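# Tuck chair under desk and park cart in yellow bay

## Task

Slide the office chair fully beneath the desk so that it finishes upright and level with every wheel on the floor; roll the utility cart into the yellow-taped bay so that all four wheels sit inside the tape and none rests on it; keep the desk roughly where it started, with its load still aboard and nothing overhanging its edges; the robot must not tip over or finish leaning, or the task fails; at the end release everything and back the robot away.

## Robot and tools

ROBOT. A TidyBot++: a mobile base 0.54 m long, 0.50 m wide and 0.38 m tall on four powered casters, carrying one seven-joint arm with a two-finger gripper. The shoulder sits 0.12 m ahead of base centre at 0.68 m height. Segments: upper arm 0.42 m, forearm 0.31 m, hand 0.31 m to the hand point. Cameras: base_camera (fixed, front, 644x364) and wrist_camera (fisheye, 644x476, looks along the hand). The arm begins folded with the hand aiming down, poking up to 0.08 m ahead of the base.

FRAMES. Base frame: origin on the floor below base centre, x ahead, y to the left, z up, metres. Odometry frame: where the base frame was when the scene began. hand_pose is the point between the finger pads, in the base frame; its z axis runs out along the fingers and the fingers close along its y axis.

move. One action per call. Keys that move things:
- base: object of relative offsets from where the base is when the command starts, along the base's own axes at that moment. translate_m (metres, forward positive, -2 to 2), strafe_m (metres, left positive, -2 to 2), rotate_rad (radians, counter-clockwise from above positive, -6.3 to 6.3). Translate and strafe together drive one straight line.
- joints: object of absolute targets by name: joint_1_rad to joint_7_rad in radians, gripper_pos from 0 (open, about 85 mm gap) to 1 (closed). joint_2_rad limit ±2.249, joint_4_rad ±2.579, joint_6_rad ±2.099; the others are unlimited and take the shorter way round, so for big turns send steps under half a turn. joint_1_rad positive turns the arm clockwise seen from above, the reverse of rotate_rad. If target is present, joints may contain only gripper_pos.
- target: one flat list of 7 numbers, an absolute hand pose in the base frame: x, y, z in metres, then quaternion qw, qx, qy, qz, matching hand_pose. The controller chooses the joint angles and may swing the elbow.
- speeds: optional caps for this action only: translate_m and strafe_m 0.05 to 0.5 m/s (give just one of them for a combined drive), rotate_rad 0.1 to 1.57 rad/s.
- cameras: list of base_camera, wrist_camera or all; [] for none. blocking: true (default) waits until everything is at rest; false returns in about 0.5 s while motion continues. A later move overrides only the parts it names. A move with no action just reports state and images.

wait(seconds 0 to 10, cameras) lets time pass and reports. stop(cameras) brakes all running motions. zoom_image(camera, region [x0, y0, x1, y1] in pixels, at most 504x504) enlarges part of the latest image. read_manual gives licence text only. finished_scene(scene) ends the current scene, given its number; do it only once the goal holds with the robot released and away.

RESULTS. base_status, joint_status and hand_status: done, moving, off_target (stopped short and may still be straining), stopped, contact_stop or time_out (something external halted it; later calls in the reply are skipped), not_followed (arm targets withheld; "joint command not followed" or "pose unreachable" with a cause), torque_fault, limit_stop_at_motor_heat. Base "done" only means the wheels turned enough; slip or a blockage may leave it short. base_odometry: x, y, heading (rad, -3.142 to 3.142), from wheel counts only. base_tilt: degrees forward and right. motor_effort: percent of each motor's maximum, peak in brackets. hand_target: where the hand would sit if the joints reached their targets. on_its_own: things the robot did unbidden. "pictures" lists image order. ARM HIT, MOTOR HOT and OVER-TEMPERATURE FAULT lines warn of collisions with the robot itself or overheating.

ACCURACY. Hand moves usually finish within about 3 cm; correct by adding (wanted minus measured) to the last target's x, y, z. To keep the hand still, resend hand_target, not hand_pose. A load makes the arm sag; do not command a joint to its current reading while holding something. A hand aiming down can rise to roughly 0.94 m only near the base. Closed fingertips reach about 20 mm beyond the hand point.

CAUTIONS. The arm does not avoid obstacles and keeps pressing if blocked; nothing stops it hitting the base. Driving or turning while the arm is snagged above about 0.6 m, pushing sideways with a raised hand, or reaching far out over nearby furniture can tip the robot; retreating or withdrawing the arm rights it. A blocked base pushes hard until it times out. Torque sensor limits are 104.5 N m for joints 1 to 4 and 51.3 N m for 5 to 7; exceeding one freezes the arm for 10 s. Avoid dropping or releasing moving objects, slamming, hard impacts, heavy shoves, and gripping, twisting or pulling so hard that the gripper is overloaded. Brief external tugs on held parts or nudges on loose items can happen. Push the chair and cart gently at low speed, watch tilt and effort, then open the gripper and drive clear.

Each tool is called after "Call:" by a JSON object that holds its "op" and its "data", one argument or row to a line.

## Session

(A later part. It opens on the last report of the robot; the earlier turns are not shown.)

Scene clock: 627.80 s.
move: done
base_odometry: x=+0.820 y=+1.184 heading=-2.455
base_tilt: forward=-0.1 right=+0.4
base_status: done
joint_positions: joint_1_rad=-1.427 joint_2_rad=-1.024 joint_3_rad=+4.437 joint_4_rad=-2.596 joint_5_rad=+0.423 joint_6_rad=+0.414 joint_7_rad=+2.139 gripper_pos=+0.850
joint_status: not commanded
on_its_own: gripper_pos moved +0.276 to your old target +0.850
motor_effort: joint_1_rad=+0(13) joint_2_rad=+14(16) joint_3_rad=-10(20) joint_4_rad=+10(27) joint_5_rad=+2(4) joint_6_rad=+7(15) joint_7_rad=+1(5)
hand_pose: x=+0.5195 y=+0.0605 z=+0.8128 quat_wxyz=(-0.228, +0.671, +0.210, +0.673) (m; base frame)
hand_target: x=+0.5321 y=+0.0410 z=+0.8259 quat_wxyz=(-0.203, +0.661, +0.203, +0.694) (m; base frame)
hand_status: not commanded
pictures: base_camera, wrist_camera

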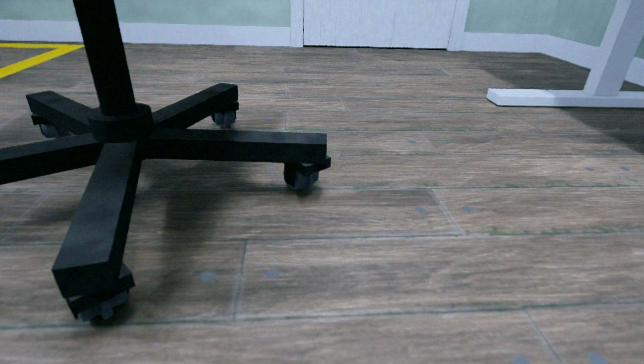

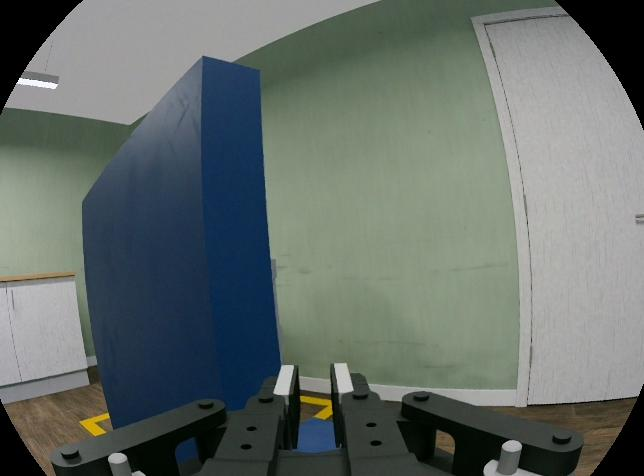

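Call:
{"op": "move", "data": {
  "base": {"translate_m":0.05,"strafe_m":0.09},
  "speeds": {"translate_m":0.1},
  "cameras": ["wrist_camera"]
}}

Call:
{"op": "move", "data": {
  "base": {"translate_m":-0.25},
  "speeds": {"translate_m":0.1}
}}

Scene clock: 642.47 s.
move: done
base_odometry: x=+0.839 y=+1.083 heading=-2.456
base_tilt: forward=-0.1 right=+0.4
base_status: done
joint_positions: joint_1_rad=-1.408 joint_2_rad=-1.026 joint_3_rad=+4.447 joint_4_rad=-2.589 joint_5_rad=+0.423 joint_6_rad=+0.416 joint_7_rad=+2.139 gripper_pos=+0.850
joint_status: not commanded
motor_effort: joint_1_rad=+0(9) joint_2_rad=+14(18) joint_3_rad=-10(13) joint_4_rad=+11(11) joint_5_rad=+2(4) joint_6_rad=+7(8) joint_7_rad=+1(1)
hand_pose: x=+0.5246 y=+0.0482 z=+0.8127 quat_wxyz=(-0.221, +0.674, +0.198, +0.676) (m; base frame)
hand_target: x=+0.5321 y=+0.0410 z=+0.8259 quat_wxyz=(-0.203, +0.661, +0.203, +0.694) (m; base frame)
hand_status: not commanded
pictures: wrist_camera

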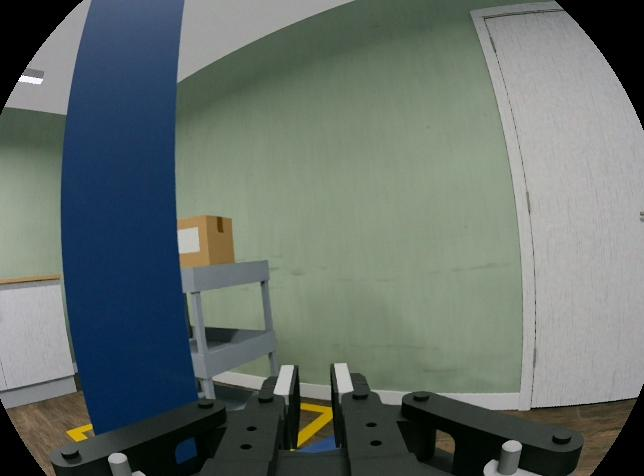

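Scene clock: 645.47 s.
move: done
base_odometry: x=+1.032 y=+1.241 heading=-2.456
base_tilt: forward=-0.1 right=+0.5
base_status: done
joint_positions: joint_1_rad=-1.409 joint_2_rad=-1.026 joint_3_rad=+4.447 joint_4_rad=-2.588 joint_5_rad=+0.423 joint_6_rad=+0.416 joint_7_rad=+2.139 gripper_pos=+0.850
joint_status: not commanded
motor_effort: joint_1_rad=+0(2) joint_2_rad=+14(16) joint_3_rad=-10(11) joint_4_rad=+10(12) joint_5_rad=+2(3) joint_6_rad=+7(8) joint_7_rad=+1(1)
hand_pose: x=+0.5247 y=+0.0481 z=+0.8127 quat_wxyz=(-0.220, +0.674, +0.198, +0.676) (m; base frame)
hand_target: x=+0.5321 y=+0.0410 z=+0.8259 quat_wxyz=(-0.203, +0.661, +0.203, +0.694) (m; base frame)
hand_status: not commanded
pictures: base_camera, wrist_camera

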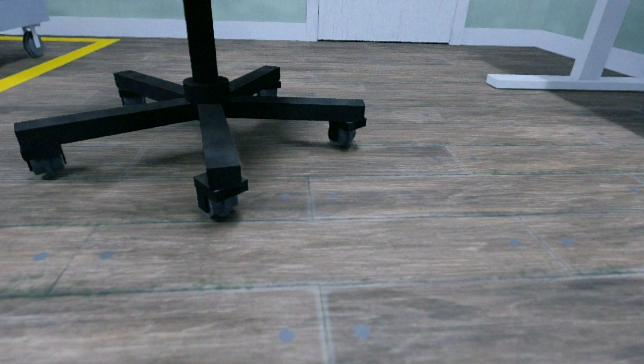

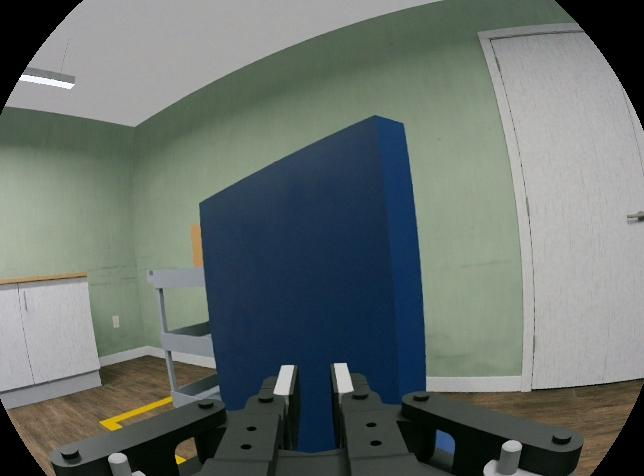

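Call:
{"op": "move", "data": {
  "base": {"rotate_rad":0.0}
}}

Scene clock: 692.43 s.
move: done
base_odometry: x=+1.032 y=+1.241 heading=-2.456
base_tilt: forward=-0.1 right=+0.4
base_status: done
joint_positions: joint_1_rad=-1.409 joint_2_rad=-1.026 joint_3_rad=+4.447 joint_4_rad=-2.588 joint_5_rad=+0.423 joint_6_rad=+0.416 joint_7_rad=+2.139 gripper_pos=+0.850
joint_status: not commanded
motor_effort: joint_1_rad=+0(1) joint_2_rad=+15(15) joint_3_rad=-10(10) joint_4_rad=+10(11) joint_5_rad=+1(2) joint_6_rad=+7(7) joint_7_rad=+0(1)
hand_pose: x=+0.5247 y=+0.0481 z=+0.8127 quat_wxyz=(-0.220, +0.674, +0.198, +0.676) (m; base frame)
hand_target: x=+0.5321 y=+0.0410 z=+0.8259 quat_wxyz=(-0.203, +0.661, +0.203, +0.694) (m; base frame)
hand_status: not commanded
pictures: base_camera, wrist_camera

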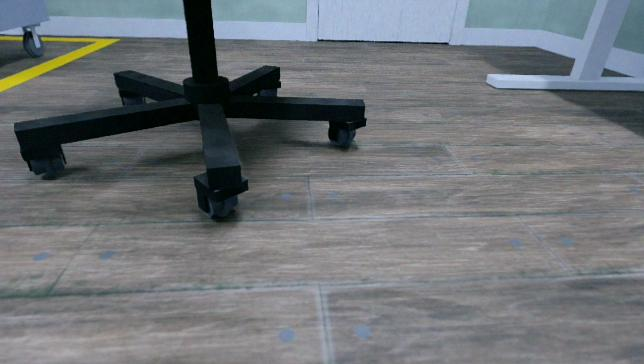

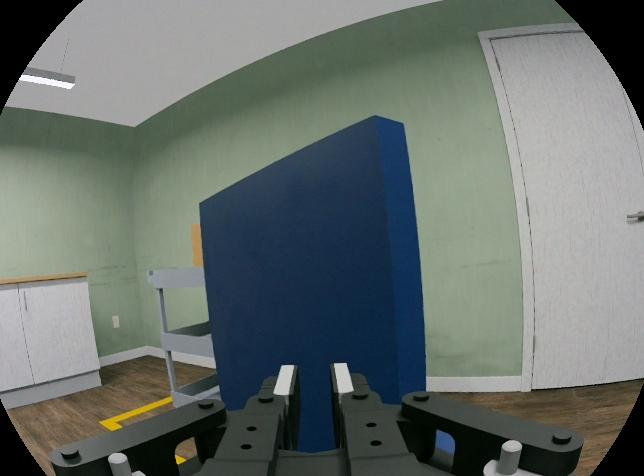

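Call:
{"op": "move", "data": {
  "base": {"strafe_m":0.67,"translate_m":0.03,"rotate_rad":-0.2},
  "target": [0.6,0,0.78,0,0.707,0,0.707],
  "joints": {"gripper_pos":1}
}}

Scene clock: 717.87 s.
move: off_target
base_odometry: x=+1.434 y=+0.703 heading=-2.657
base_tilt: forward=-0.1 right=+0.5
base_status: done
joint_positions: joint_1_rad=-0.025 joint_2_rad=+0.251 joint_3_rad=+3.166 joint_4_rad=-2.588 joint_5_rad=+0.057 joint_6_rad=+1.327 joint_7_rad=+1.631 gripper_pos=+0.999
joint_status: all done
motor_effort: joint_1_rad=+0(2) joint_2_rad=-20(21) joint_3_rad=+0(11) joint_4_rad=+10(16) joint_5_rad=+0(3) joint_6_rad=+8(9) joint_7_rad=+1(1)
hand_pose: x=+0.6279 y=+0.0196 z=+0.8073 quat_wxyz=(+0.010, +0.685, +0.048, +0.727) (m; base frame)
hand_target: x=+0.6330 y=-0.0002 z=+0.8249 quat_wxyz=(+0.000, +0.665, +0.001, +0.747) (m; base frame)
hand_status: off_target (0.044 m and 6.6 deg from the pose sent, 0.095 m and 34.5 deg at the start; a joint's target at an end of its range on 85 of 85 steps)
pictures: base_camera, wrist_camera

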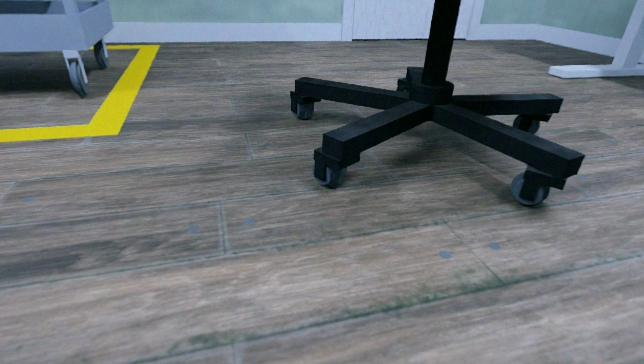

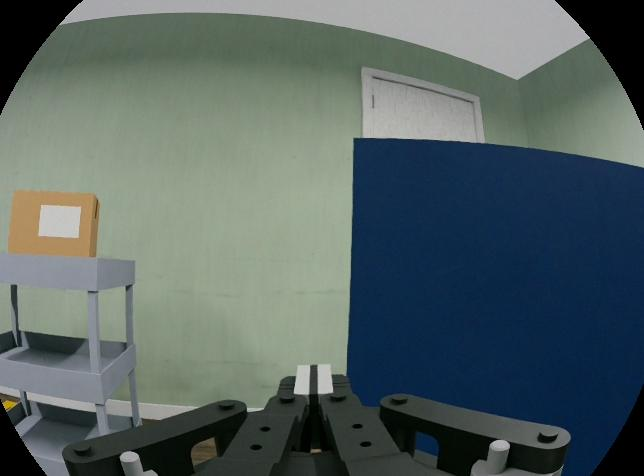

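Call:
{"op": "move", "data": {
  "base": {"strafe_m":-0.1},
  "cameras": []
}}

Call:
{"op": "move", "data": {
  "base": {"translate_m":0.35},
  "speeds": {"translate_m":0.12}
}}

Scene clock: 726.23 s.
move: done
base_odometry: x=+1.387 y=+0.792 heading=-2.657
base_tilt: forward=-0.1 right=+0.4
base_status: done
joint_positions: joint_1_rad=-0.015 joint_2_rad=+0.253 joint_3_rad=+3.160 joint_4_rad=-2.588 joint_5_rad=+0.051 joint_6_rad=+1.331 joint_7_rad=+1.631 gripper_pos=+0.999
joint_status: not commanded
motor_effort: joint_1_rad=+0(2) joint_2_rad=-19(21) joint_3_rad=-1(2) joint_4_rad=+10(11) joint_5_rad=+0(1) joint_6_rad=+9(9) joint_7_rad=+1(1)
hand_pose: x=+0.6281 y=+0.0157 z=+0.8078 quat_wxyz=(+0.012, +0.684, +0.044, +0.728) (m; base frame)
hand_target: x=+0.6330 y=-0.0002 z=+0.8249 quat_wxyz=(+0.000, +0.665, +0.001, +0.747) (m; base frame)
hand_status: not commanded
pictures: none
No camera images: "cameras" was empty.

Scene clock: 729.80 s.
move: done
base_odometry: x=+1.077 y=+0.629 heading=-2.657
base_tilt: forward=-0.1 right=+0.4
base_status: done
joint_positions: joint_1_rad=-0.061 joint_2_rad=+0.248 joint_3_rad=+3.091 joint_4_rad=-2.598 joint_5_rad=+0.068 joint_6_rad=+1.341 joint_7_rad=+1.631 gripper_pos=+0.999
joint_status: not commanded
motor_effort: joint_1_rad=+10(17) joint_2_rad=-18(21) joint_3_rad=+8(15) joint_4_rad=+14(24) joint_5_rad=-9(17) joint_6_rad=+8(11) joint_7_rad=+1(1)
hand_pose: x=+0.6178 y=+0.0756 z=+0.8093 quat_wxyz=(-0.039, +0.679, +0.083, +0.729) (m; base frame)
hand_target: x=+0.6330 y=-0.0002 z=+0.8249 quat_wxyz=(+0.000, +0.665, +0.001, +0.747) (m; base frame)
hand_status: not commanded
pictures: base_camera, wrist_camera

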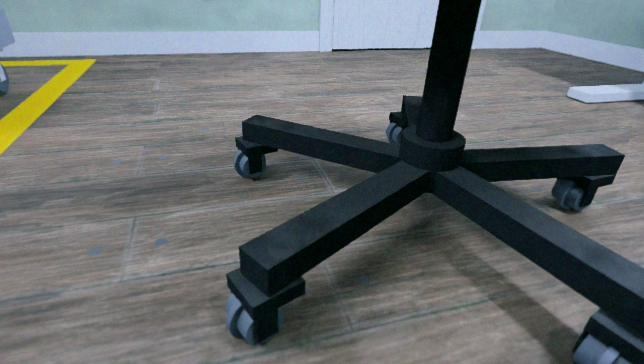

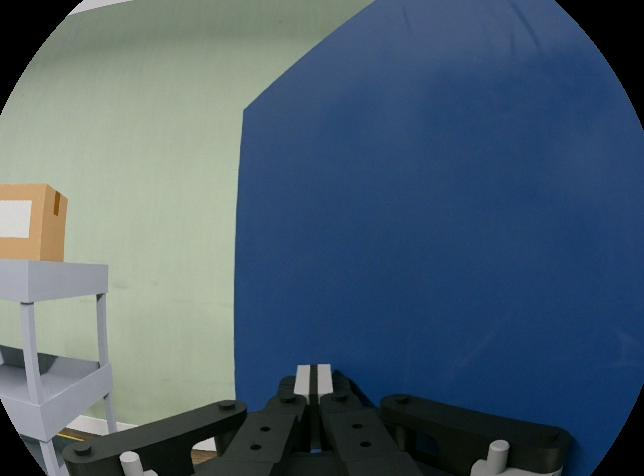

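Call:
{"op": "move", "data": {
  "base": {"translate_m":0.18,"strafe_m":-0.04},
  "speeds": {"translate_m":0.12}
}}

Scene clock: 738.40 s.
move: done
base_odometry: x=+0.899 y=+0.580 heading=-2.656
base_tilt: forward=-0.1 right=+0.4
base_status: done
joint_positions: joint_1_rad=-0.061 joint_2_rad=+0.254 joint_3_rad=+3.094 joint_4_rad=-2.594 joint_5_rad=+0.068 joint_6_rad=+1.345 joint_7_rad=+1.631 gripper_pos=+0.999
joint_status: not commanded
motor_effort: joint_1_rad=+11(14) joint_2_rad=-20(21) joint_3_rad=+9(12) joint_4_rad=+12(21) joint_5_rad=-9(12) joint_6_rad=+9(10) joint_7_rad=+1(1)
hand_pose: x=+0.6201 y=+0.0741 z=+0.8096 quat_wxyz=(-0.038, +0.678, +0.082, +0.730) (m; base frame)
hand_target: x=+0.6330 y=-0.0002 z=+0.8249 quat_wxyz=(+0.000, +0.665, +0.001, +0.747) (m; base frame)
hand_status: not commanded
pictures: base_camera, wrist_camera

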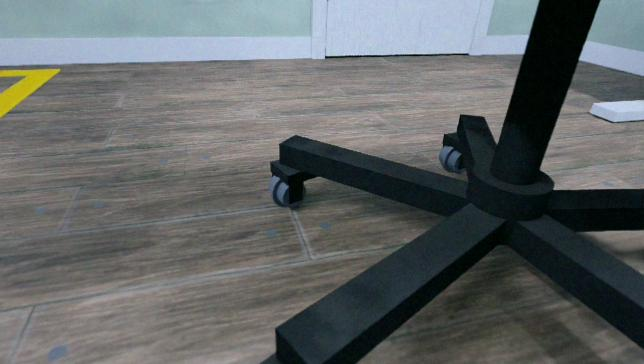

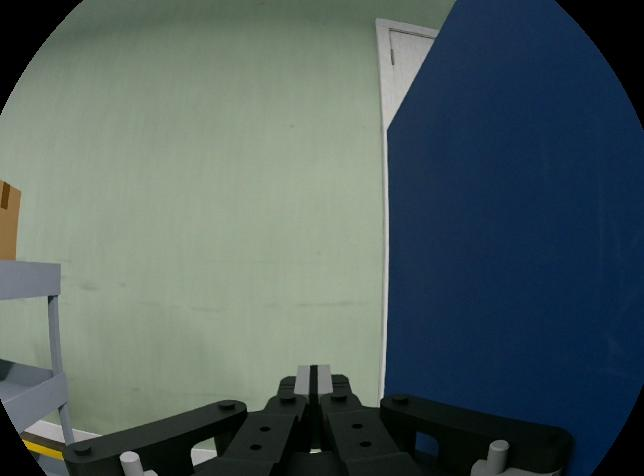

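Call:
{"op": "move", "data": {
  "base": {"translate_m":-0.3},
  "cameras": []
}}

Call:
{"op": "move", "data": {
  "base": {"strafe_m":0.75},
  "joints": {"joint_1_rad":0,"joint_2_rad":-0.35,"joint_3_rad":3.16,"joint_4_rad":-2.53,"joint_5_rad":0.04,"joint_6_rad":0.05,"joint_7_rad":1.55},
  "cameras": []
}}

Call:
{"op": "move", "data": {
  "base": {"translate_m":0.6,"rotate_rad":-1.27}
}}

Scene clock: 755.57 s.
move: done
base_odometry: x=+1.165 y=+0.720 heading=-2.656
base_tilt: forward=-0.1 right=+0.5
base_status: done
joint_positions: joint_1_rad=-0.016 joint_2_rad=+0.259 joint_3_rad=+3.145 joint_4_rad=-2.581 joint_5_rad=+0.042 joint_6_rad=+1.345 joint_7_rad=+1.630 gripper_pos=+0.999
joint_status: not commanded
motor_effort: joint_1_rad=+0(11) joint_2_rad=-20(23) joint_3_rad=-1(9) joint_4_rad=+10(12) joint_5_rad=+0(9) joint_6_rad=+9(10) joint_7_rad=+0(1)
hand_pose: x=+0.6302 y=+0.0204 z=+0.8120 quat_wxyz=(+0.007, +0.678, +0.043, +0.733) (m; base frame)
hand_target: x=+0.6330 y=-0.0002 z=+0.8249 quat_wxyz=(+0.000, +0.665, +0.001, +0.747) (m; base frame)
hand_status: not commanded
pictures: none
No camera images: "cameras" was empty.

Scene clock: 758.23 s.
move: done
base_odometry: x=+1.515 y=+0.057 heading=-2.656
base_tilt: forward=-0.1 right=+0.5
base_status: done
joint_positions: joint_1_rad=-0.014 joint_2_rad=-0.337 joint_3_rad=+3.149 joint_4_rad=-2.561 joint_5_rad=+0.042 joint_6_rad=+0.087 joint_7_rad=+1.620 gripper_pos=+0.999
joint_status: all done
motor_effort: joint_1_rad=+0(2) joint_2_rad=-5(21) joint_3_rad=+0(2) joint_4_rad=+18(19) joint_5_rad=+0(1) joint_6_rad=+7(10) joint_7_rad=+0(1)
hand_pose: x=+0.4922 y=+0.0051 z=+0.7206 quat_wxyz=(+0.017, +0.876, +0.043, +0.481) (m; base frame)
hand_target: x=+0.4966 y=-0.0049 z=+0.7321 quat_wxyz=(+0.005, +0.875, +0.000, +0.484) (m; base frame)
hand_status: not commanded
pictures: none
No camera images: "cameras" was empty.

Scene clock: 760.83 s.
move: done
base_odometry: x=+0.984 y=-0.223 heading=+2.357
base_tilt: forward=-0.1 right=+0.4
base_status: done
joint_positions: joint_1_rad=-0.014 joint_2_rad=-0.342 joint_3_rad=+3.151 joint_4_rad=-2.557 joint_5_rad=+0.042 joint_6_rad=+0.084 joint_7_rad=+1.619 gripper_pos=+0.999
joint_status: not commanded
motor_effort: joint_1_rad=+0(1) joint_2_rad=-5(7) joint_3_rad=+0(1) joint_4_rad=+18(19) joint_5_rad=+0(1) joint_6_rad=+7(8) joint_7_rad=+0(1)
hand_pose: x=+0.4930 y=+0.0043 z=+0.7239 quat_wxyz=(+0.018, +0.874, +0.042, +0.484) (m; base frame)
hand_target: x=+0.4966 y=-0.0049 z=+0.7321 quat_wxyz=(+0.005, +0.875, +0.000, +0.484) (m; base frame)
hand_status: not commanded
pictures: base_camera, wrist_camera

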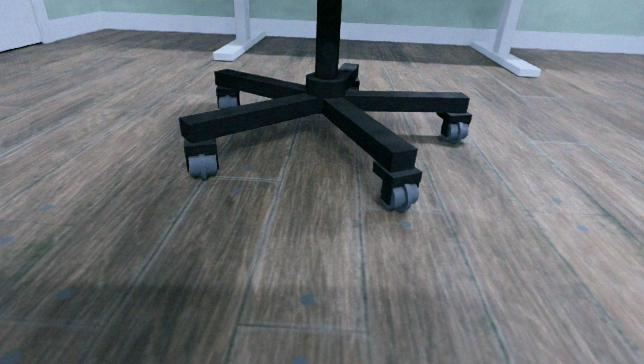

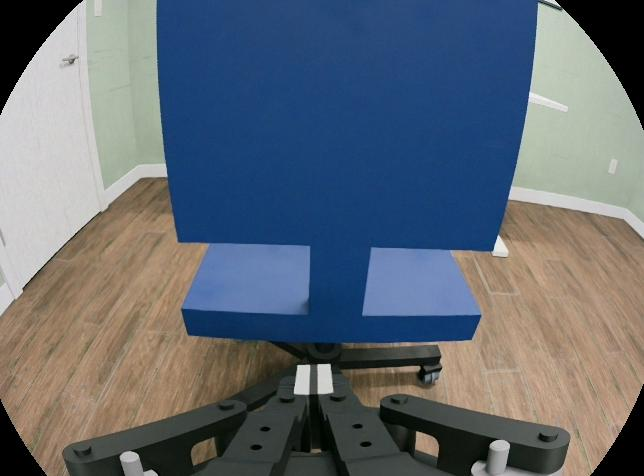

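Call:
{"op": "move", "data": {
  "joints": {"joint_1_rad":3.1,"joint_6_rad":-0.9},
  "cameras": []
}}

Call:
{"op": "move", "data": {
  "base": {"translate_m":1.15},
  "speeds": {"translate_m":0.14}
}}

Scene clock: 781.53 s.
move: done
base_odometry: x=+0.984 y=-0.223 heading=+2.357
base_tilt: forward=-0.2 right=+0.5
base_status: not commanded
joint_positions: joint_1_rad=+3.076 joint_2_rad=-0.342 joint_3_rad=+3.151 joint_4_rad=-2.557 joint_5_rad=+0.042 joint_6_rad=-0.856 joint_7_rad=+1.619 gripper_pos=+0.999
joint_status: all done
motor_effort: joint_1_rad=+0(2) joint_2_rad=-1(6) joint_3_rad=+0(1) joint_4_rad=+13(18) joint_5_rad=+0(1) joint_6_rad=+0(8) joint_7_rad=+0(1)
hand_pose: x=-0.0134 y=+0.0007 z=+0.5790 quat_wxyz=(+0.035, +0.065, -0.997, -0.014) (m; base frame)
hand_target: x=-0.0142 y=+0.0046 z=+0.5866 quat_wxyz=(+0.031, +0.014, -0.999, -0.012) (m; base frame)
hand_status: not commanded
pictures: none
No camera images: "cameras" was empty.

Scene clock: 790.30 s.
move: done
base_odometry: x=+0.171 y=+0.590 heading=+2.357
base_tilt: forward=-0.1 right=+0.5
base_status: done
joint_positions: joint_1_rad=+3.078 joint_2_rad=-0.346 joint_3_rad=+3.151 joint_4_rad=-2.551 joint_5_rad=+0.042 joint_6_rad=-0.866 joint_7_rad=+1.619 gripper_pos=+0.999
joint_status: not commanded
motor_effort: joint_1_rad=+0(1) joint_2_rad=-1(4) joint_3_rad=+0(1) joint_4_rad=+14(16) joint_5_rad=+0(1) joint_6_rad=+0(2) joint_7_rad=+0(1)
hand_pose: x=-0.0138 y=+0.0009 z=+0.5810 quat_wxyz=(+0.035, +0.064, -0.997, -0.015) (m; base frame)
hand_target: x=-0.0142 y=+0.0046 z=+0.5866 quat_wxyz=(+0.031, +0.014, -0.999, -0.012) (m; base frame)
hand_status: not commanded
pictures: base_camera, wrist_camera

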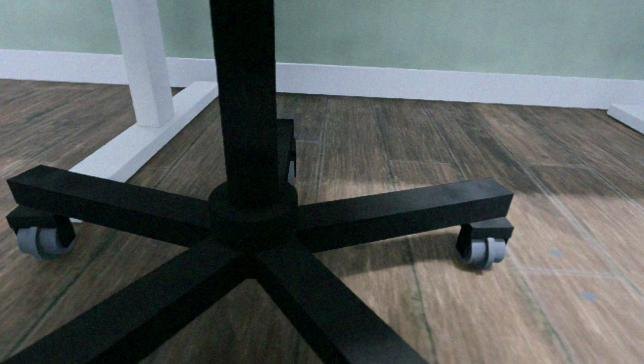

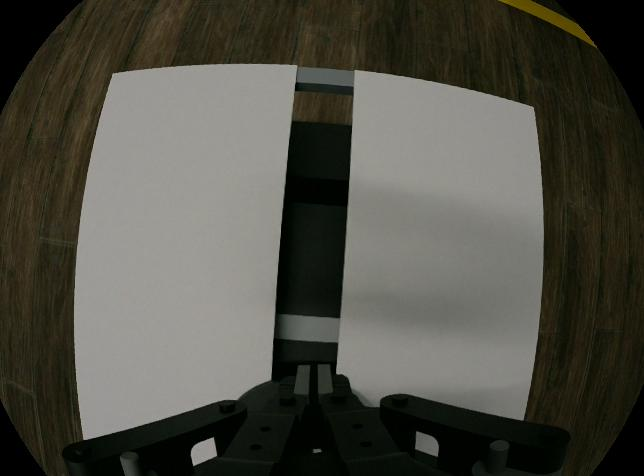

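Call:
{"op": "move", "data": {
  "base": {"translate_m":-0.3},
  "cameras": []
}}

Call:
{"op": "move", "data": {
  "base": {"strafe_m":0.5,"rotate_rad":-0.6}
}}

Scene clock: 811.80 s.
move: done
base_odometry: x=+0.383 y=+0.377 heading=+2.356
base_tilt: forward=+0.0 right=+0.4
base_status: done
joint_positions: joint_1_rad=+3.078 joint_2_rad=-0.345 joint_3_rad=+3.152 joint_4_rad=-2.543 joint_5_rad=+0.042 joint_6_rad=-0.870 joint_7_rad=+1.619 gripper_pos=+0.999
joint_status: not commanded
motor_effort: joint_1_rad=+0(1) joint_2_rad=-1(4) joint_3_rad=+0(1) joint_4_rad=+14(16) joint_5_rad=+0(1) joint_6_rad=+1(2) joint_7_rad=+1(1)
hand_pose: x=-0.0164 y=+0.0009 z=+0.5829 quat_wxyz=(+0.037, +0.064, -0.997, -0.014) (m; base frame)
hand_target: x=-0.0142 y=+0.0046 z=+0.5866 quat_wxyz=(+0.031, +0.014, -0.999, -0.012) (m; base frame)
hand_status: not commanded
pictures: none
No camera images: "cameras" was empty.

Scene clock: 813.93 s.
move: done
base_odometry: x=+0.029 y=+0.024 heading=+1.756
base_tilt: forward=-0.1 right=+0.5
base_status: done
joint_positions: joint_1_rad=+3.079 joint_2_rad=-0.345 joint_3_rad=+3.153 joint_4_rad=-2.543 joint_5_rad=+0.042 joint_6_rad=-0.870 joint_7_rad=+1.619 gripper_pos=+0.999
joint_status: not commanded
motor_effort: joint_1_rad=+0(1) joint_2_rad=-2(3) joint_3_rad=+0(1) joint_4_rad=+14(15) joint_5_rad=+0(1) joint_6_rad=+1(1) joint_7_rad=+0(1)
hand_pose: x=-0.0164 y=+0.0011 z=+0.5829 quat_wxyz=(+0.037, +0.063, -0.997, -0.014) (m; base frame)
hand_target: x=-0.0142 y=+0.0046 z=+0.5866 quat_wxyz=(+0.031, +0.014, -0.999, -0.012) (m; base frame)
hand_status: not commanded
pictures: base_camera, wrist_camera

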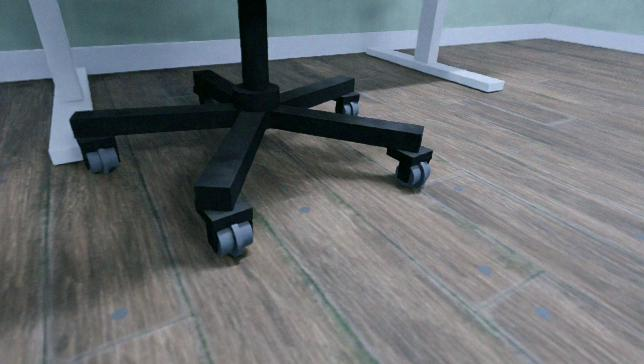

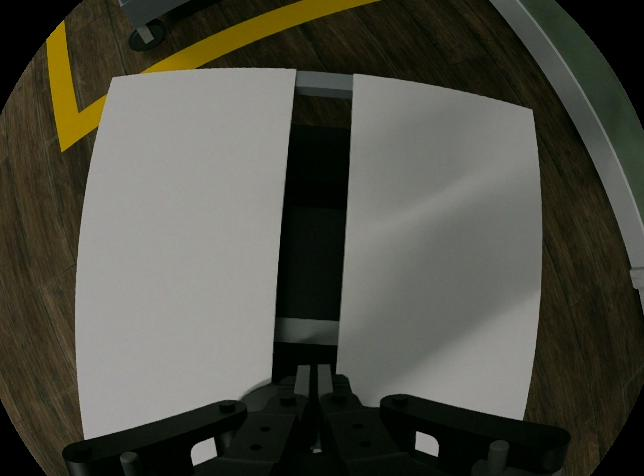

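Call:
{"op": "move", "data": {
  "base": {"strafe_m":0.12},
  "cameras": []
}}

Call:
{"op": "move", "data": {
  "base": {"translate_m":0.51},
  "speeds": {"translate_m":0.13}
}}

Call:
{"op": "move", "data": {
  "base": {"translate_m":-0.35},
  "cameras": []
}}

Call:
{"op": "move", "data": {
  "base": {"rotate_rad":0.6,"strafe_m":-0.35,"translate_m":-0.1}
}}

Scene clock: 823.03 s.
move: done
base_odometry: x=-0.089 y=+0.001 heading=+1.756
base_tilt: forward=-0.1 right=+0.4
base_status: done
joint_positions: joint_1_rad=+3.079 joint_2_rad=-0.345 joint_3_rad=+3.153 joint_4_rad=-2.543 joint_5_rad=+0.042 joint_6_rad=-0.870 joint_7_rad=+1.619 gripper_pos=+0.999
joint_status: not commanded
motor_effort: joint_1_rad=+0(1) joint_2_rad=-1(2) joint_3_rad=+0(1) joint_4_rad=+14(15) joint_5_rad=+0(1) joint_6_rad=+0(1) joint_7_rad=+1(1)
hand_pose: x=-0.0164 y=+0.0011 z=+0.5829 quat_wxyz=(+0.037, +0.063, -0.997, -0.014) (m; base frame)
hand_target: x=-0.0142 y=+0.0046 z=+0.5866 quat_wxyz=(+0.031, +0.014, -0.999, -0.012) (m; base frame)
hand_status: not commanded
pictures: none
No camera images: "cameras" was empty.

Scene clock: 827.50 s.
move: done
base_odometry: x=-0.183 y=+0.502 heading=+1.756
base_tilt: forward=-0.1 right=+0.4
base_status: done
joint_positions: joint_1_rad=+3.079 joint_2_rad=-0.347 joint_3_rad=+3.153 joint_4_rad=-2.543 joint_5_rad=+0.042 joint_6_rad=-0.872 joint_7_rad=+1.619 gripper_pos=+0.999
joint_status: not commanded
motor_effort: joint_1_rad=+0(1) joint_2_rad=-1(6) joint_3_rad=+0(1) joint_4_rad=+14(16) joint_5_rad=+0(1) joint_6_rad=+1(2) joint_7_rad=+0(1)
hand_pose: x=-0.0163 y=+0.0012 z=+0.5833 quat_wxyz=(+0.037, +0.063, -0.997, -0.014) (m; base frame)
hand_target: x=-0.0142 y=+0.0046 z=+0.5866 quat_wxyz=(+0.031, +0.014, -0.999, -0.012) (m; base frame)
hand_status: not commanded
pictures: base_camera, wrist_camera

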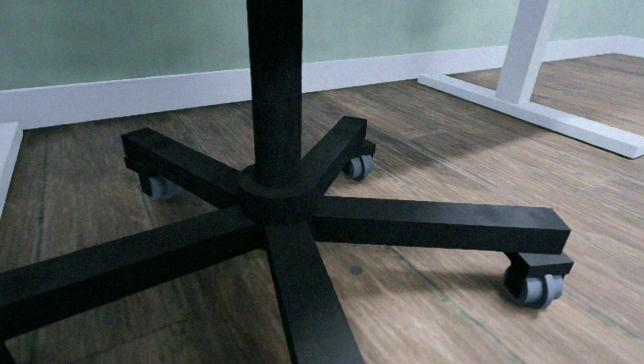

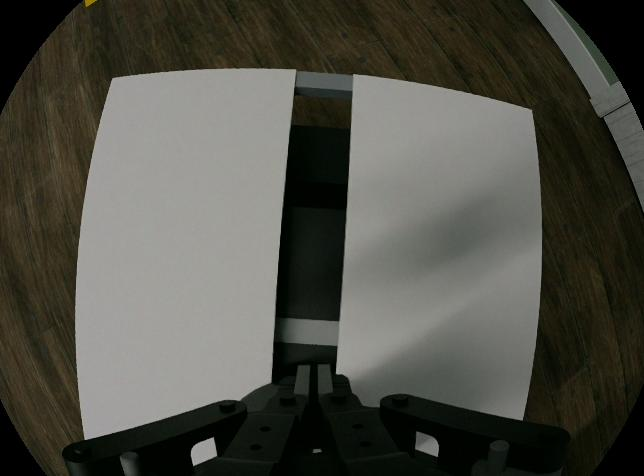

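Scene clock: 829.57 s.
move: done
base_odometry: x=-0.119 y=+0.158 heading=+1.756
base_tilt: forward=-0.1 right=+0.4
base_status: done
joint_positions: joint_1_rad=+3.079 joint_2_rad=-0.348 joint_3_rad=+3.153 joint_4_rad=-2.543 joint_5_rad=+0.042 joint_6_rad=-0.872 joint_7_rad=+1.619 gripper_pos=+0.999
joint_status: not commanded
motor_effort: joint_1_rad=+0(0) joint_2_rad=-1(4) joint_3_rad=+0(1) joint_4_rad=+14(15) joint_5_rad=+0(1) joint_6_rad=+1(1) joint_7_rad=+1(1)
hand_pose: x=-0.0165 y=+0.0012 z=+0.5834 quat_wxyz=(+0.037, +0.063, -0.997, -0.014) (m; base frame)
hand_target: x=-0.0142 y=+0.0046 z=+0.5866 quat_wxyz=(+0.031, +0.014, -0.999, -0.012) (m; base frame)
hand_status: not commanded
pictures: none
No camera images: "cameras" was empty.

Scene clock: 831.63 s.
move: done
base_odometry: x=+0.244 y=+0.124 heading=+2.356
base_tilt: forward=-0.1 right=+0.5
base_status: done
joint_positions: joint_1_rad=+3.079 joint_2_rad=-0.348 joint_3_rad=+3.153 joint_4_rad=-2.543 joint_5_rad=+0.042 joint_6_rad=-0.872 joint_7_rad=+1.619 gripper_pos=+0.999
joint_status: not commanded
motor_effort: joint_1_rad=+0(1) joint_2_rad=-1(3) joint_3_rad=+0(1) joint_4_rad=+14(15) joint_5_rad=+0(1) joint_6_rad=+1(1) joint_7_rad=+1(1)
hand_pose: x=-0.0165 y=+0.0012 z=+0.5834 quat_wxyz=(+0.037, +0.063, -0.997, -0.014) (m; base frame)
hand_target: x=-0.0142 y=+0.0046 z=+0.5866 quat_wxyz=(+0.031, +0.014, -0.999, -0.012) (m; base frame)
hand_status: not commanded
pictures: base_camera, wrist_camera

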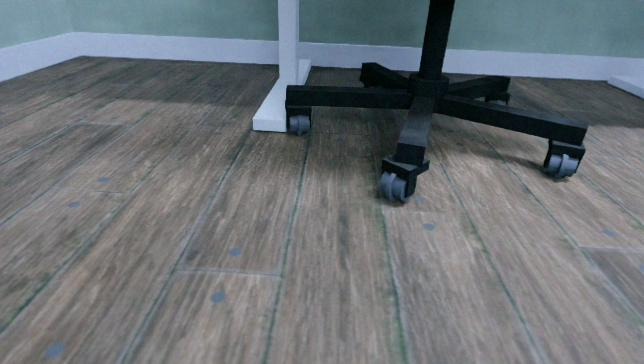

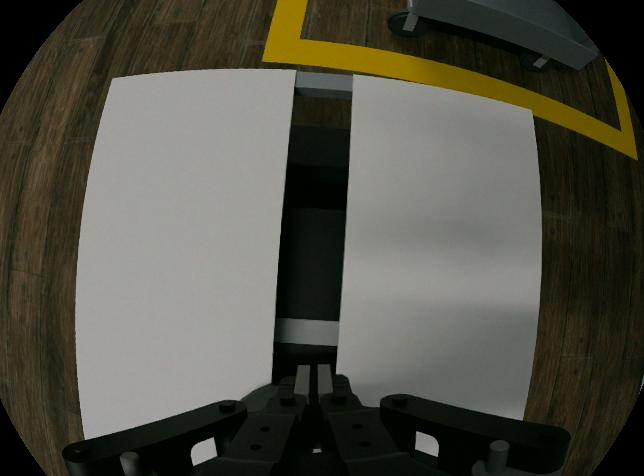

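Call:
{"op": "move", "data": {
  "base": {"rotate_rad":-0.26,"strafe_m":-0.06,"translate_m":0.26},
  "cameras": []
}}

Call:
{"op": "move", "data": {
  "base": {"translate_m":0.31},
  "speeds": {"translate_m":0.12}
}}

Call:
{"op": "move", "data": {
  "base": {"translate_m":-0.4,"rotate_rad":0.26},
  "cameras": []
}}

Call:
{"op": "move", "data": {
  "joints": {"joint_1_rad":0,"joint_6_rad":0.05}
}}

Scene clock: 859.20 s.
move: done
base_odometry: x=+0.103 y=+0.351 heading=+2.095
base_tilt: forward=-0.1 right=+0.5
base_status: done
joint_positions: joint_1_rad=+3.079 joint_2_rad=-0.352 joint_3_rad=+3.153 joint_4_rad=-2.543 joint_5_rad=+0.042 joint_6_rad=-0.874 joint_7_rad=+1.619 gripper_pos=+0.999
joint_status: not commanded
motor_effort: joint_1_rad=+0(1) joint_2_rad=-1(4) joint_3_rad=+0(1) joint_4_rad=+14(16) joint_5_rad=+0(1) joint_6_rad=+0(2) joint_7_rad=+1(1)
hand_pose: x=-0.0164 y=+0.0013 z=+0.5840 quat_wxyz=(+0.039, +0.062, -0.997, -0.014) (m; base frame)
hand_target: x=-0.0142 y=+0.0046 z=+0.5866 quat_wxyz=(+0.031, +0.014, -0.999, -0.012) (m; base frame)
hand_status: not commanded
pictures: none
No camera images: "cameras" was empty.

Scene clock: 862.33 s.
move: done
base_odometry: x=-0.053 y=+0.619 heading=+2.095
base_tilt: forward=-0.1 right=+0.5
base_status: done
joint_positions: joint_1_rad=+3.079 joint_2_rad=-0.351 joint_3_rad=+3.153 joint_4_rad=-2.542 joint_5_rad=+0.042 joint_6_rad=-0.874 joint_7_rad=+1.619 gripper_pos=+0.999
joint_status: not commanded
motor_effort: joint_1_rad=+0(1) joint_2_rad=-1(4) joint_3_rad=+0(1) joint_4_rad=+14(16) joint_5_rad=+0(1) joint_6_rad=+1(1) joint_7_rad=+1(1)
hand_pose: x=-0.0162 y=+0.0013 z=+0.5840 quat_wxyz=(+0.038, +0.062, -0.997, -0.014) (m; base frame)
hand_target: x=-0.0142 y=+0.0046 z=+0.5866 quat_wxyz=(+0.031, +0.014, -0.999, -0.012) (m; base frame)
hand_status: not commanded
pictures: base_camera, wrist_camera

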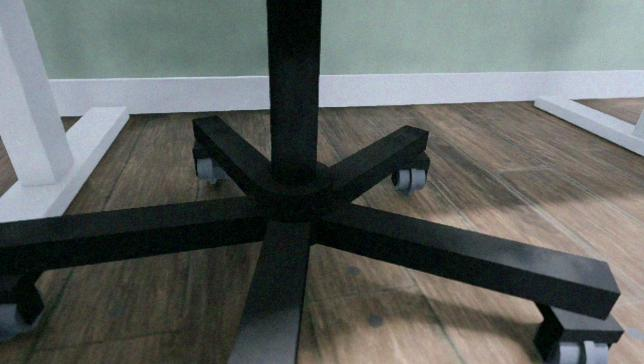

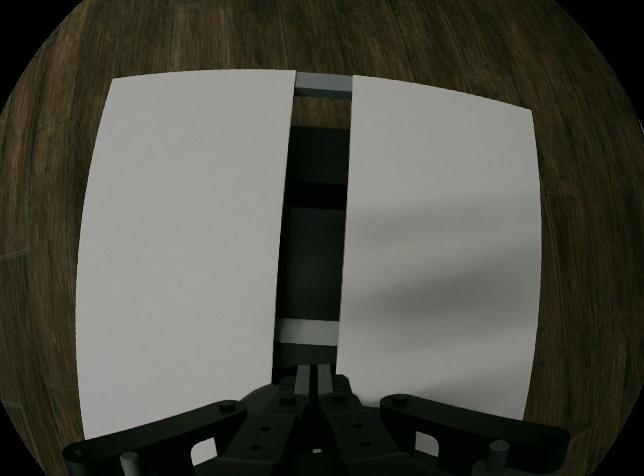

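Scene clock: 864.43 s.
move: done
base_odometry: x=+0.148 y=+0.273 heading=+2.356
base_tilt: forward=-0.1 right=+0.4
base_status: done
joint_positions: joint_1_rad=+3.080 joint_2_rad=-0.349 joint_3_rad=+3.153 joint_4_rad=-2.542 joint_5_rad=+0.042 joint_6_rad=-0.874 joint_7_rad=+1.619 gripper_pos=+0.999
joint_status: not commanded
motor_effort: joint_1_rad=+0(1) joint_2_rad=-1(4) joint_3_rad=+0(1) joint_4_rad=+14(16) joint_5_rad=+0(1) joint_6_rad=+1(2) joint_7_rad=+0(1)
hand_pose: x=-0.0162 y=+0.0013 z=+0.5838 quat_wxyz=(+0.037, +0.062, -0.997, -0.014) (m; base frame)
hand_target: x=-0.0142 y=+0.0046 z=+0.5866 quat_wxyz=(+0.031, +0.014, -0.999, -0.012) (m; base frame)
hand_status: not commanded
pictures: none
No camera images: "cameras" was empty.

Scene clock: 868.33 s.
move: done
base_odometry: x=+0.148 y=+0.273 heading=+2.356
base_tilt: forward=-0.2 right=+0.4
base_status: not commanded
joint_positions: joint_1_rad=+0.023 joint_2_rad=-0.350 joint_3_rad=+3.153 joint_4_rad=-2.542 joint_5_rad=+0.042 joint_6_rad=+0.001 joint_7_rad=+1.619 gripper_pos=+0.999
joint_status: all done
motor_effort: joint_1_rad=+0(2) joint_2_rad=-5(6) joint_3_rad=+0(1) joint_4_rad=+18(19) joint_5_rad=+0(1) joint_6_rad=+7(7) joint_7_rad=+0(1)
hand_pose: x=+0.4836 y=-0.0112 z=+0.7130 quat_wxyz=(+0.027, +0.889, +0.024, +0.457) (m; base frame)
hand_target: x=+0.4966 y=-0.0049 z=+0.7321 quat_wxyz=(+0.005, +0.875, +0.000, +0.484) (m; base frame)
hand_status: not commanded
pictures: base_camera, wrist_camera

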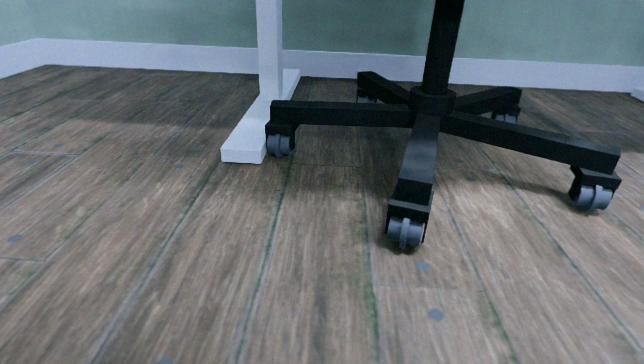

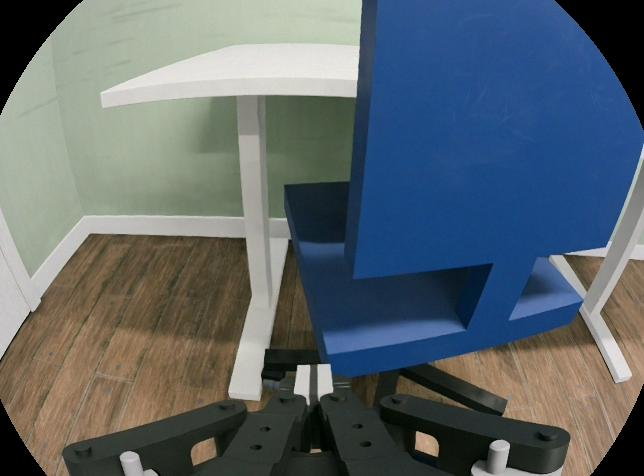

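Call:
{"op": "move", "data": {
  "joints": {"joint_1_rad":3.1,"joint_6_rad":-0.9},
  "base": {"strafe_m":-0.2},
  "cameras": []
}}

Call:
{"op": "move", "data": {
  "base": {"translate_m":0.42},
  "speeds": {"translate_m":0.1}
}}

Call:
{"op": "move", "data": {
  "base": {"translate_m":-0.45},
  "cameras": []
}}

Call:
{"op": "move", "data": {
  "joints": {"joint_1_rad":0,"joint_6_rad":0.3},
  "base": {"strafe_m":0.25}
}}

Scene clock: 885.67 s.
move: done
base_odometry: x=+0.289 y=+0.414 heading=+2.356
base_tilt: forward=-0.1 right=+0.5
base_status: done
joint_positions: joint_1_rad=+3.076 joint_2_rad=-0.350 joint_3_rad=+3.158 joint_4_rad=-2.542 joint_5_rad=+0.042 joint_6_rad=-0.857 joint_7_rad=+1.619 gripper_pos=+0.999
joint_status: all done
motor_effort: joint_1_rad=+0(2) joint_2_rad=+0(6) joint_3_rad=+0(2) joint_4_rad=+14(18) joint_5_rad=+0(1) joint_6_rad=+1(8) joint_7_rad=+0(1)
hand_pose: x=-0.0217 y=+0.0009 z=+0.5843 quat_wxyz=(+0.046, +0.062, -0.997, -0.014) (m; base frame)
hand_target: x=-0.0141 y=+0.0046 z=+0.5866 quat_wxyz=(+0.031, +0.014, -0.999, -0.012) (m; base frame)
hand_status: not commanded
pictures: none
No camera images: "cameras" was empty.

Scene clock: 890.37 s.
move: done
base_odometry: x=-0.008 y=+0.712 heading=+2.356
base_tilt: forward=-0.1 right=+0.4
base_status: done
joint_positions: joint_1_rad=+3.077 joint_2_rad=-0.350 joint_3_rad=+3.158 joint_4_rad=-2.542 joint_5_rad=+0.042 joint_6_rad=-0.866 joint_7_rad=+1.619 gripper_pos=+0.999
joint_status: not commanded
motor_effort: joint_1_rad=+0(1) joint_2_rad=-2(6) joint_3_rad=+0(1) joint_4_rad=+14(16) joint_5_rad=+0(1) joint_6_rad=+0(2) joint_7_rad=+0(1)
hand_pose: x=-0.0191 y=+0.0012 z=+0.5841 quat_wxyz=(+0.042, +0.061, -0.997, -0.014) (m; base frame)
hand_target: x=-0.0141 y=+0.0046 z=+0.5866 quat_wxyz=(+0.031, +0.014, -0.999, -0.012) (m; base frame)
hand_status: not commanded
pictures: base_camera, wrist_camera

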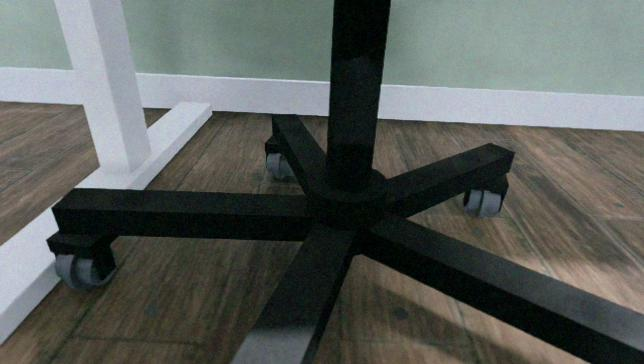

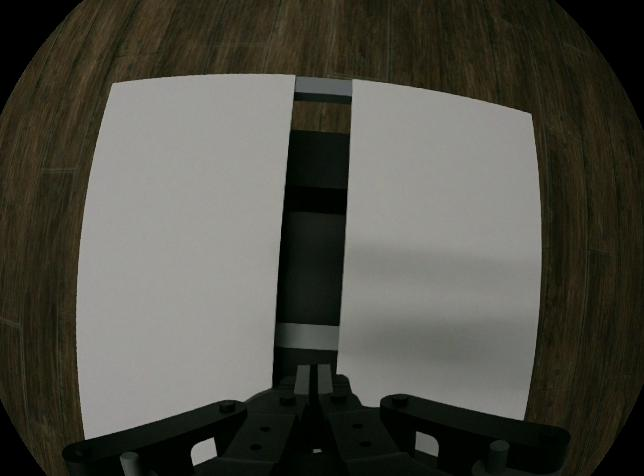

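Scene clock: 892.40 s.
move: done
base_odometry: x=+0.311 y=+0.393 heading=+2.356
base_tilt: forward=-0.1 right=+0.4
base_status: done
joint_positions: joint_1_rad=+3.078 joint_2_rad=-0.347 joint_3_rad=+3.158 joint_4_rad=-2.541 joint_5_rad=+0.042 joint_6_rad=-0.870 joint_7_rad=+1.619 gripper_pos=+0.999
joint_status: not commanded
motor_effort: joint_1_rad=+0(1) joint_2_rad=-1(6) joint_3_rad=-1(1) joint_4_rad=+14(16) joint_5_rad=+0(1) joint_6_rad=+0(2) joint_7_rad=+1(1)
hand_pose: x=-0.0179 y=+0.0014 z=+0.5839 quat_wxyz=(+0.039, +0.061, -0.997, -0.014) (m; base frame)
hand_target: x=-0.0141 y=+0.0046 z=+0.5866 quat_wxyz=(+0.031, +0.014, -0.999, -0.012) (m; base frame)
hand_status: not commanded
pictures: none
No camera images: "cameras" was empty.

Scene clock: 896.30 s.
move: done
base_odometry: x=+0.134 y=+0.216 heading=+2.357
base_tilt: forward=-0.1 right=+0.4
base_status: done
joint_positions: joint_1_rad=+0.023 joint_2_rad=-0.347 joint_3_rad=+3.158 joint_4_rad=-2.541 joint_5_rad=+0.042 joint_6_rad=+0.250 joint_7_rad=+1.619 gripper_pos=+0.999
joint_status: all done
motor_effort: joint_1_rad=+0(2) joint_2_rad=-6(6) joint_3_rad=+0(2) joint_4_rad=+18(19) joint_5_rad=+0(1) joint_6_rad=+8(9) joint_7_rad=+1(1)
hand_pose: x=+0.5210 y=-0.0115 z=+0.7808 quat_wxyz=(+0.029, +0.826, +0.022, +0.563) (m; base frame)
hand_target: x=+0.5292 y=-0.0028 z=+0.8025 quat_wxyz=(+0.003, +0.808, +0.002, +0.590) (m; base frame)
hand_status: not commanded
pictures: base_camera, wrist_camera

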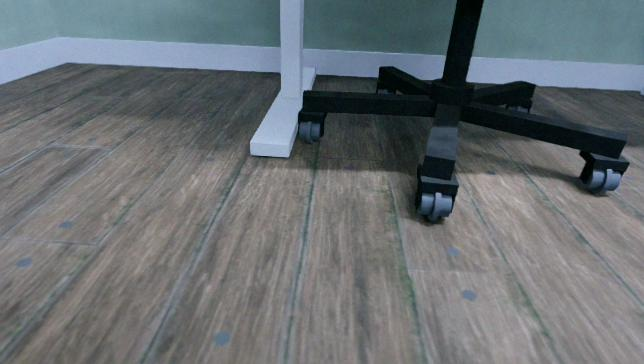

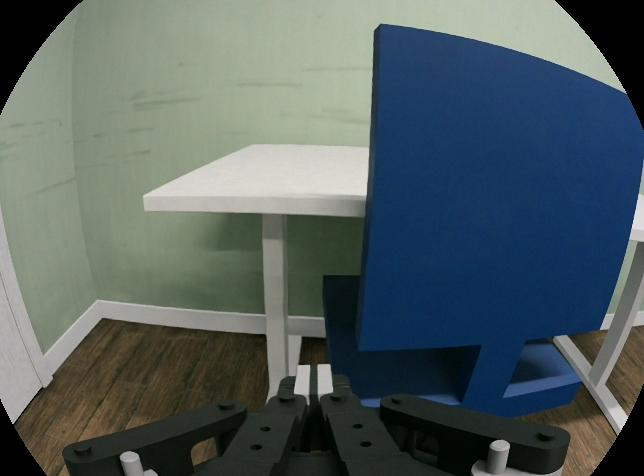

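Call:
{"op": "move", "data": {
  "base": {"strafe_m":0.45,"translate_m":0.15,"rotate_rad":-0.7}
}}

Scene clock: 910.00 s.
move: done
base_odometry: x=-0.291 y=+0.004 heading=+1.656
base_tilt: forward=-0.1 right=+0.5
base_status: done
joint_positions: joint_1_rad=+0.019 joint_2_rad=-0.347 joint_3_rad=+3.158 joint_4_rad=-2.541 joint_5_rad=+0.042 joint_6_rad=+0.254 joint_7_rad=+1.619 gripper_pos=+0.999
joint_status: not commanded
motor_effort: joint_1_rad=+0(1) joint_2_rad=-5(7) joint_3_rad=+0(1) joint_4_rad=+19(19) joint_5_rad=+0(1) joint_6_rad=+8(9) joint_7_rad=+0(1)
hand_pose: x=+0.5216 y=-0.0101 z=+0.7820 quat_wxyz=(+0.028, +0.824, +0.023, +0.565) (m; base frame)
hand_target: x=+0.5292 y=-0.0028 z=+0.8025 quat_wxyz=(+0.003, +0.808, +0.002, +0.590) (m; base frame)
hand_status: not commanded
pictures: base_camera, wrist_camera

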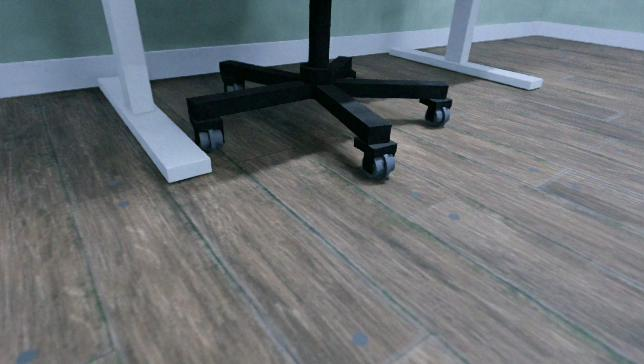

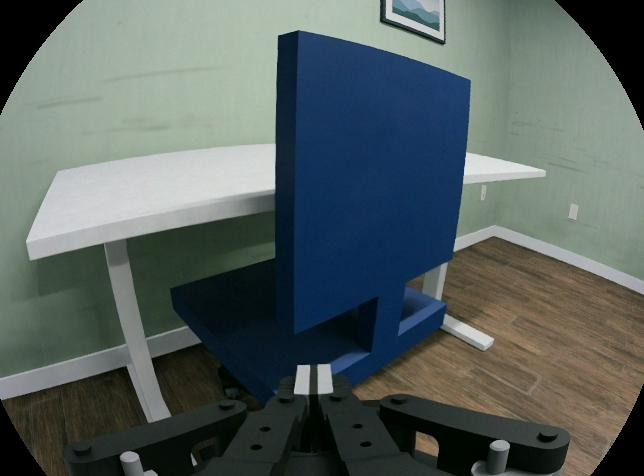

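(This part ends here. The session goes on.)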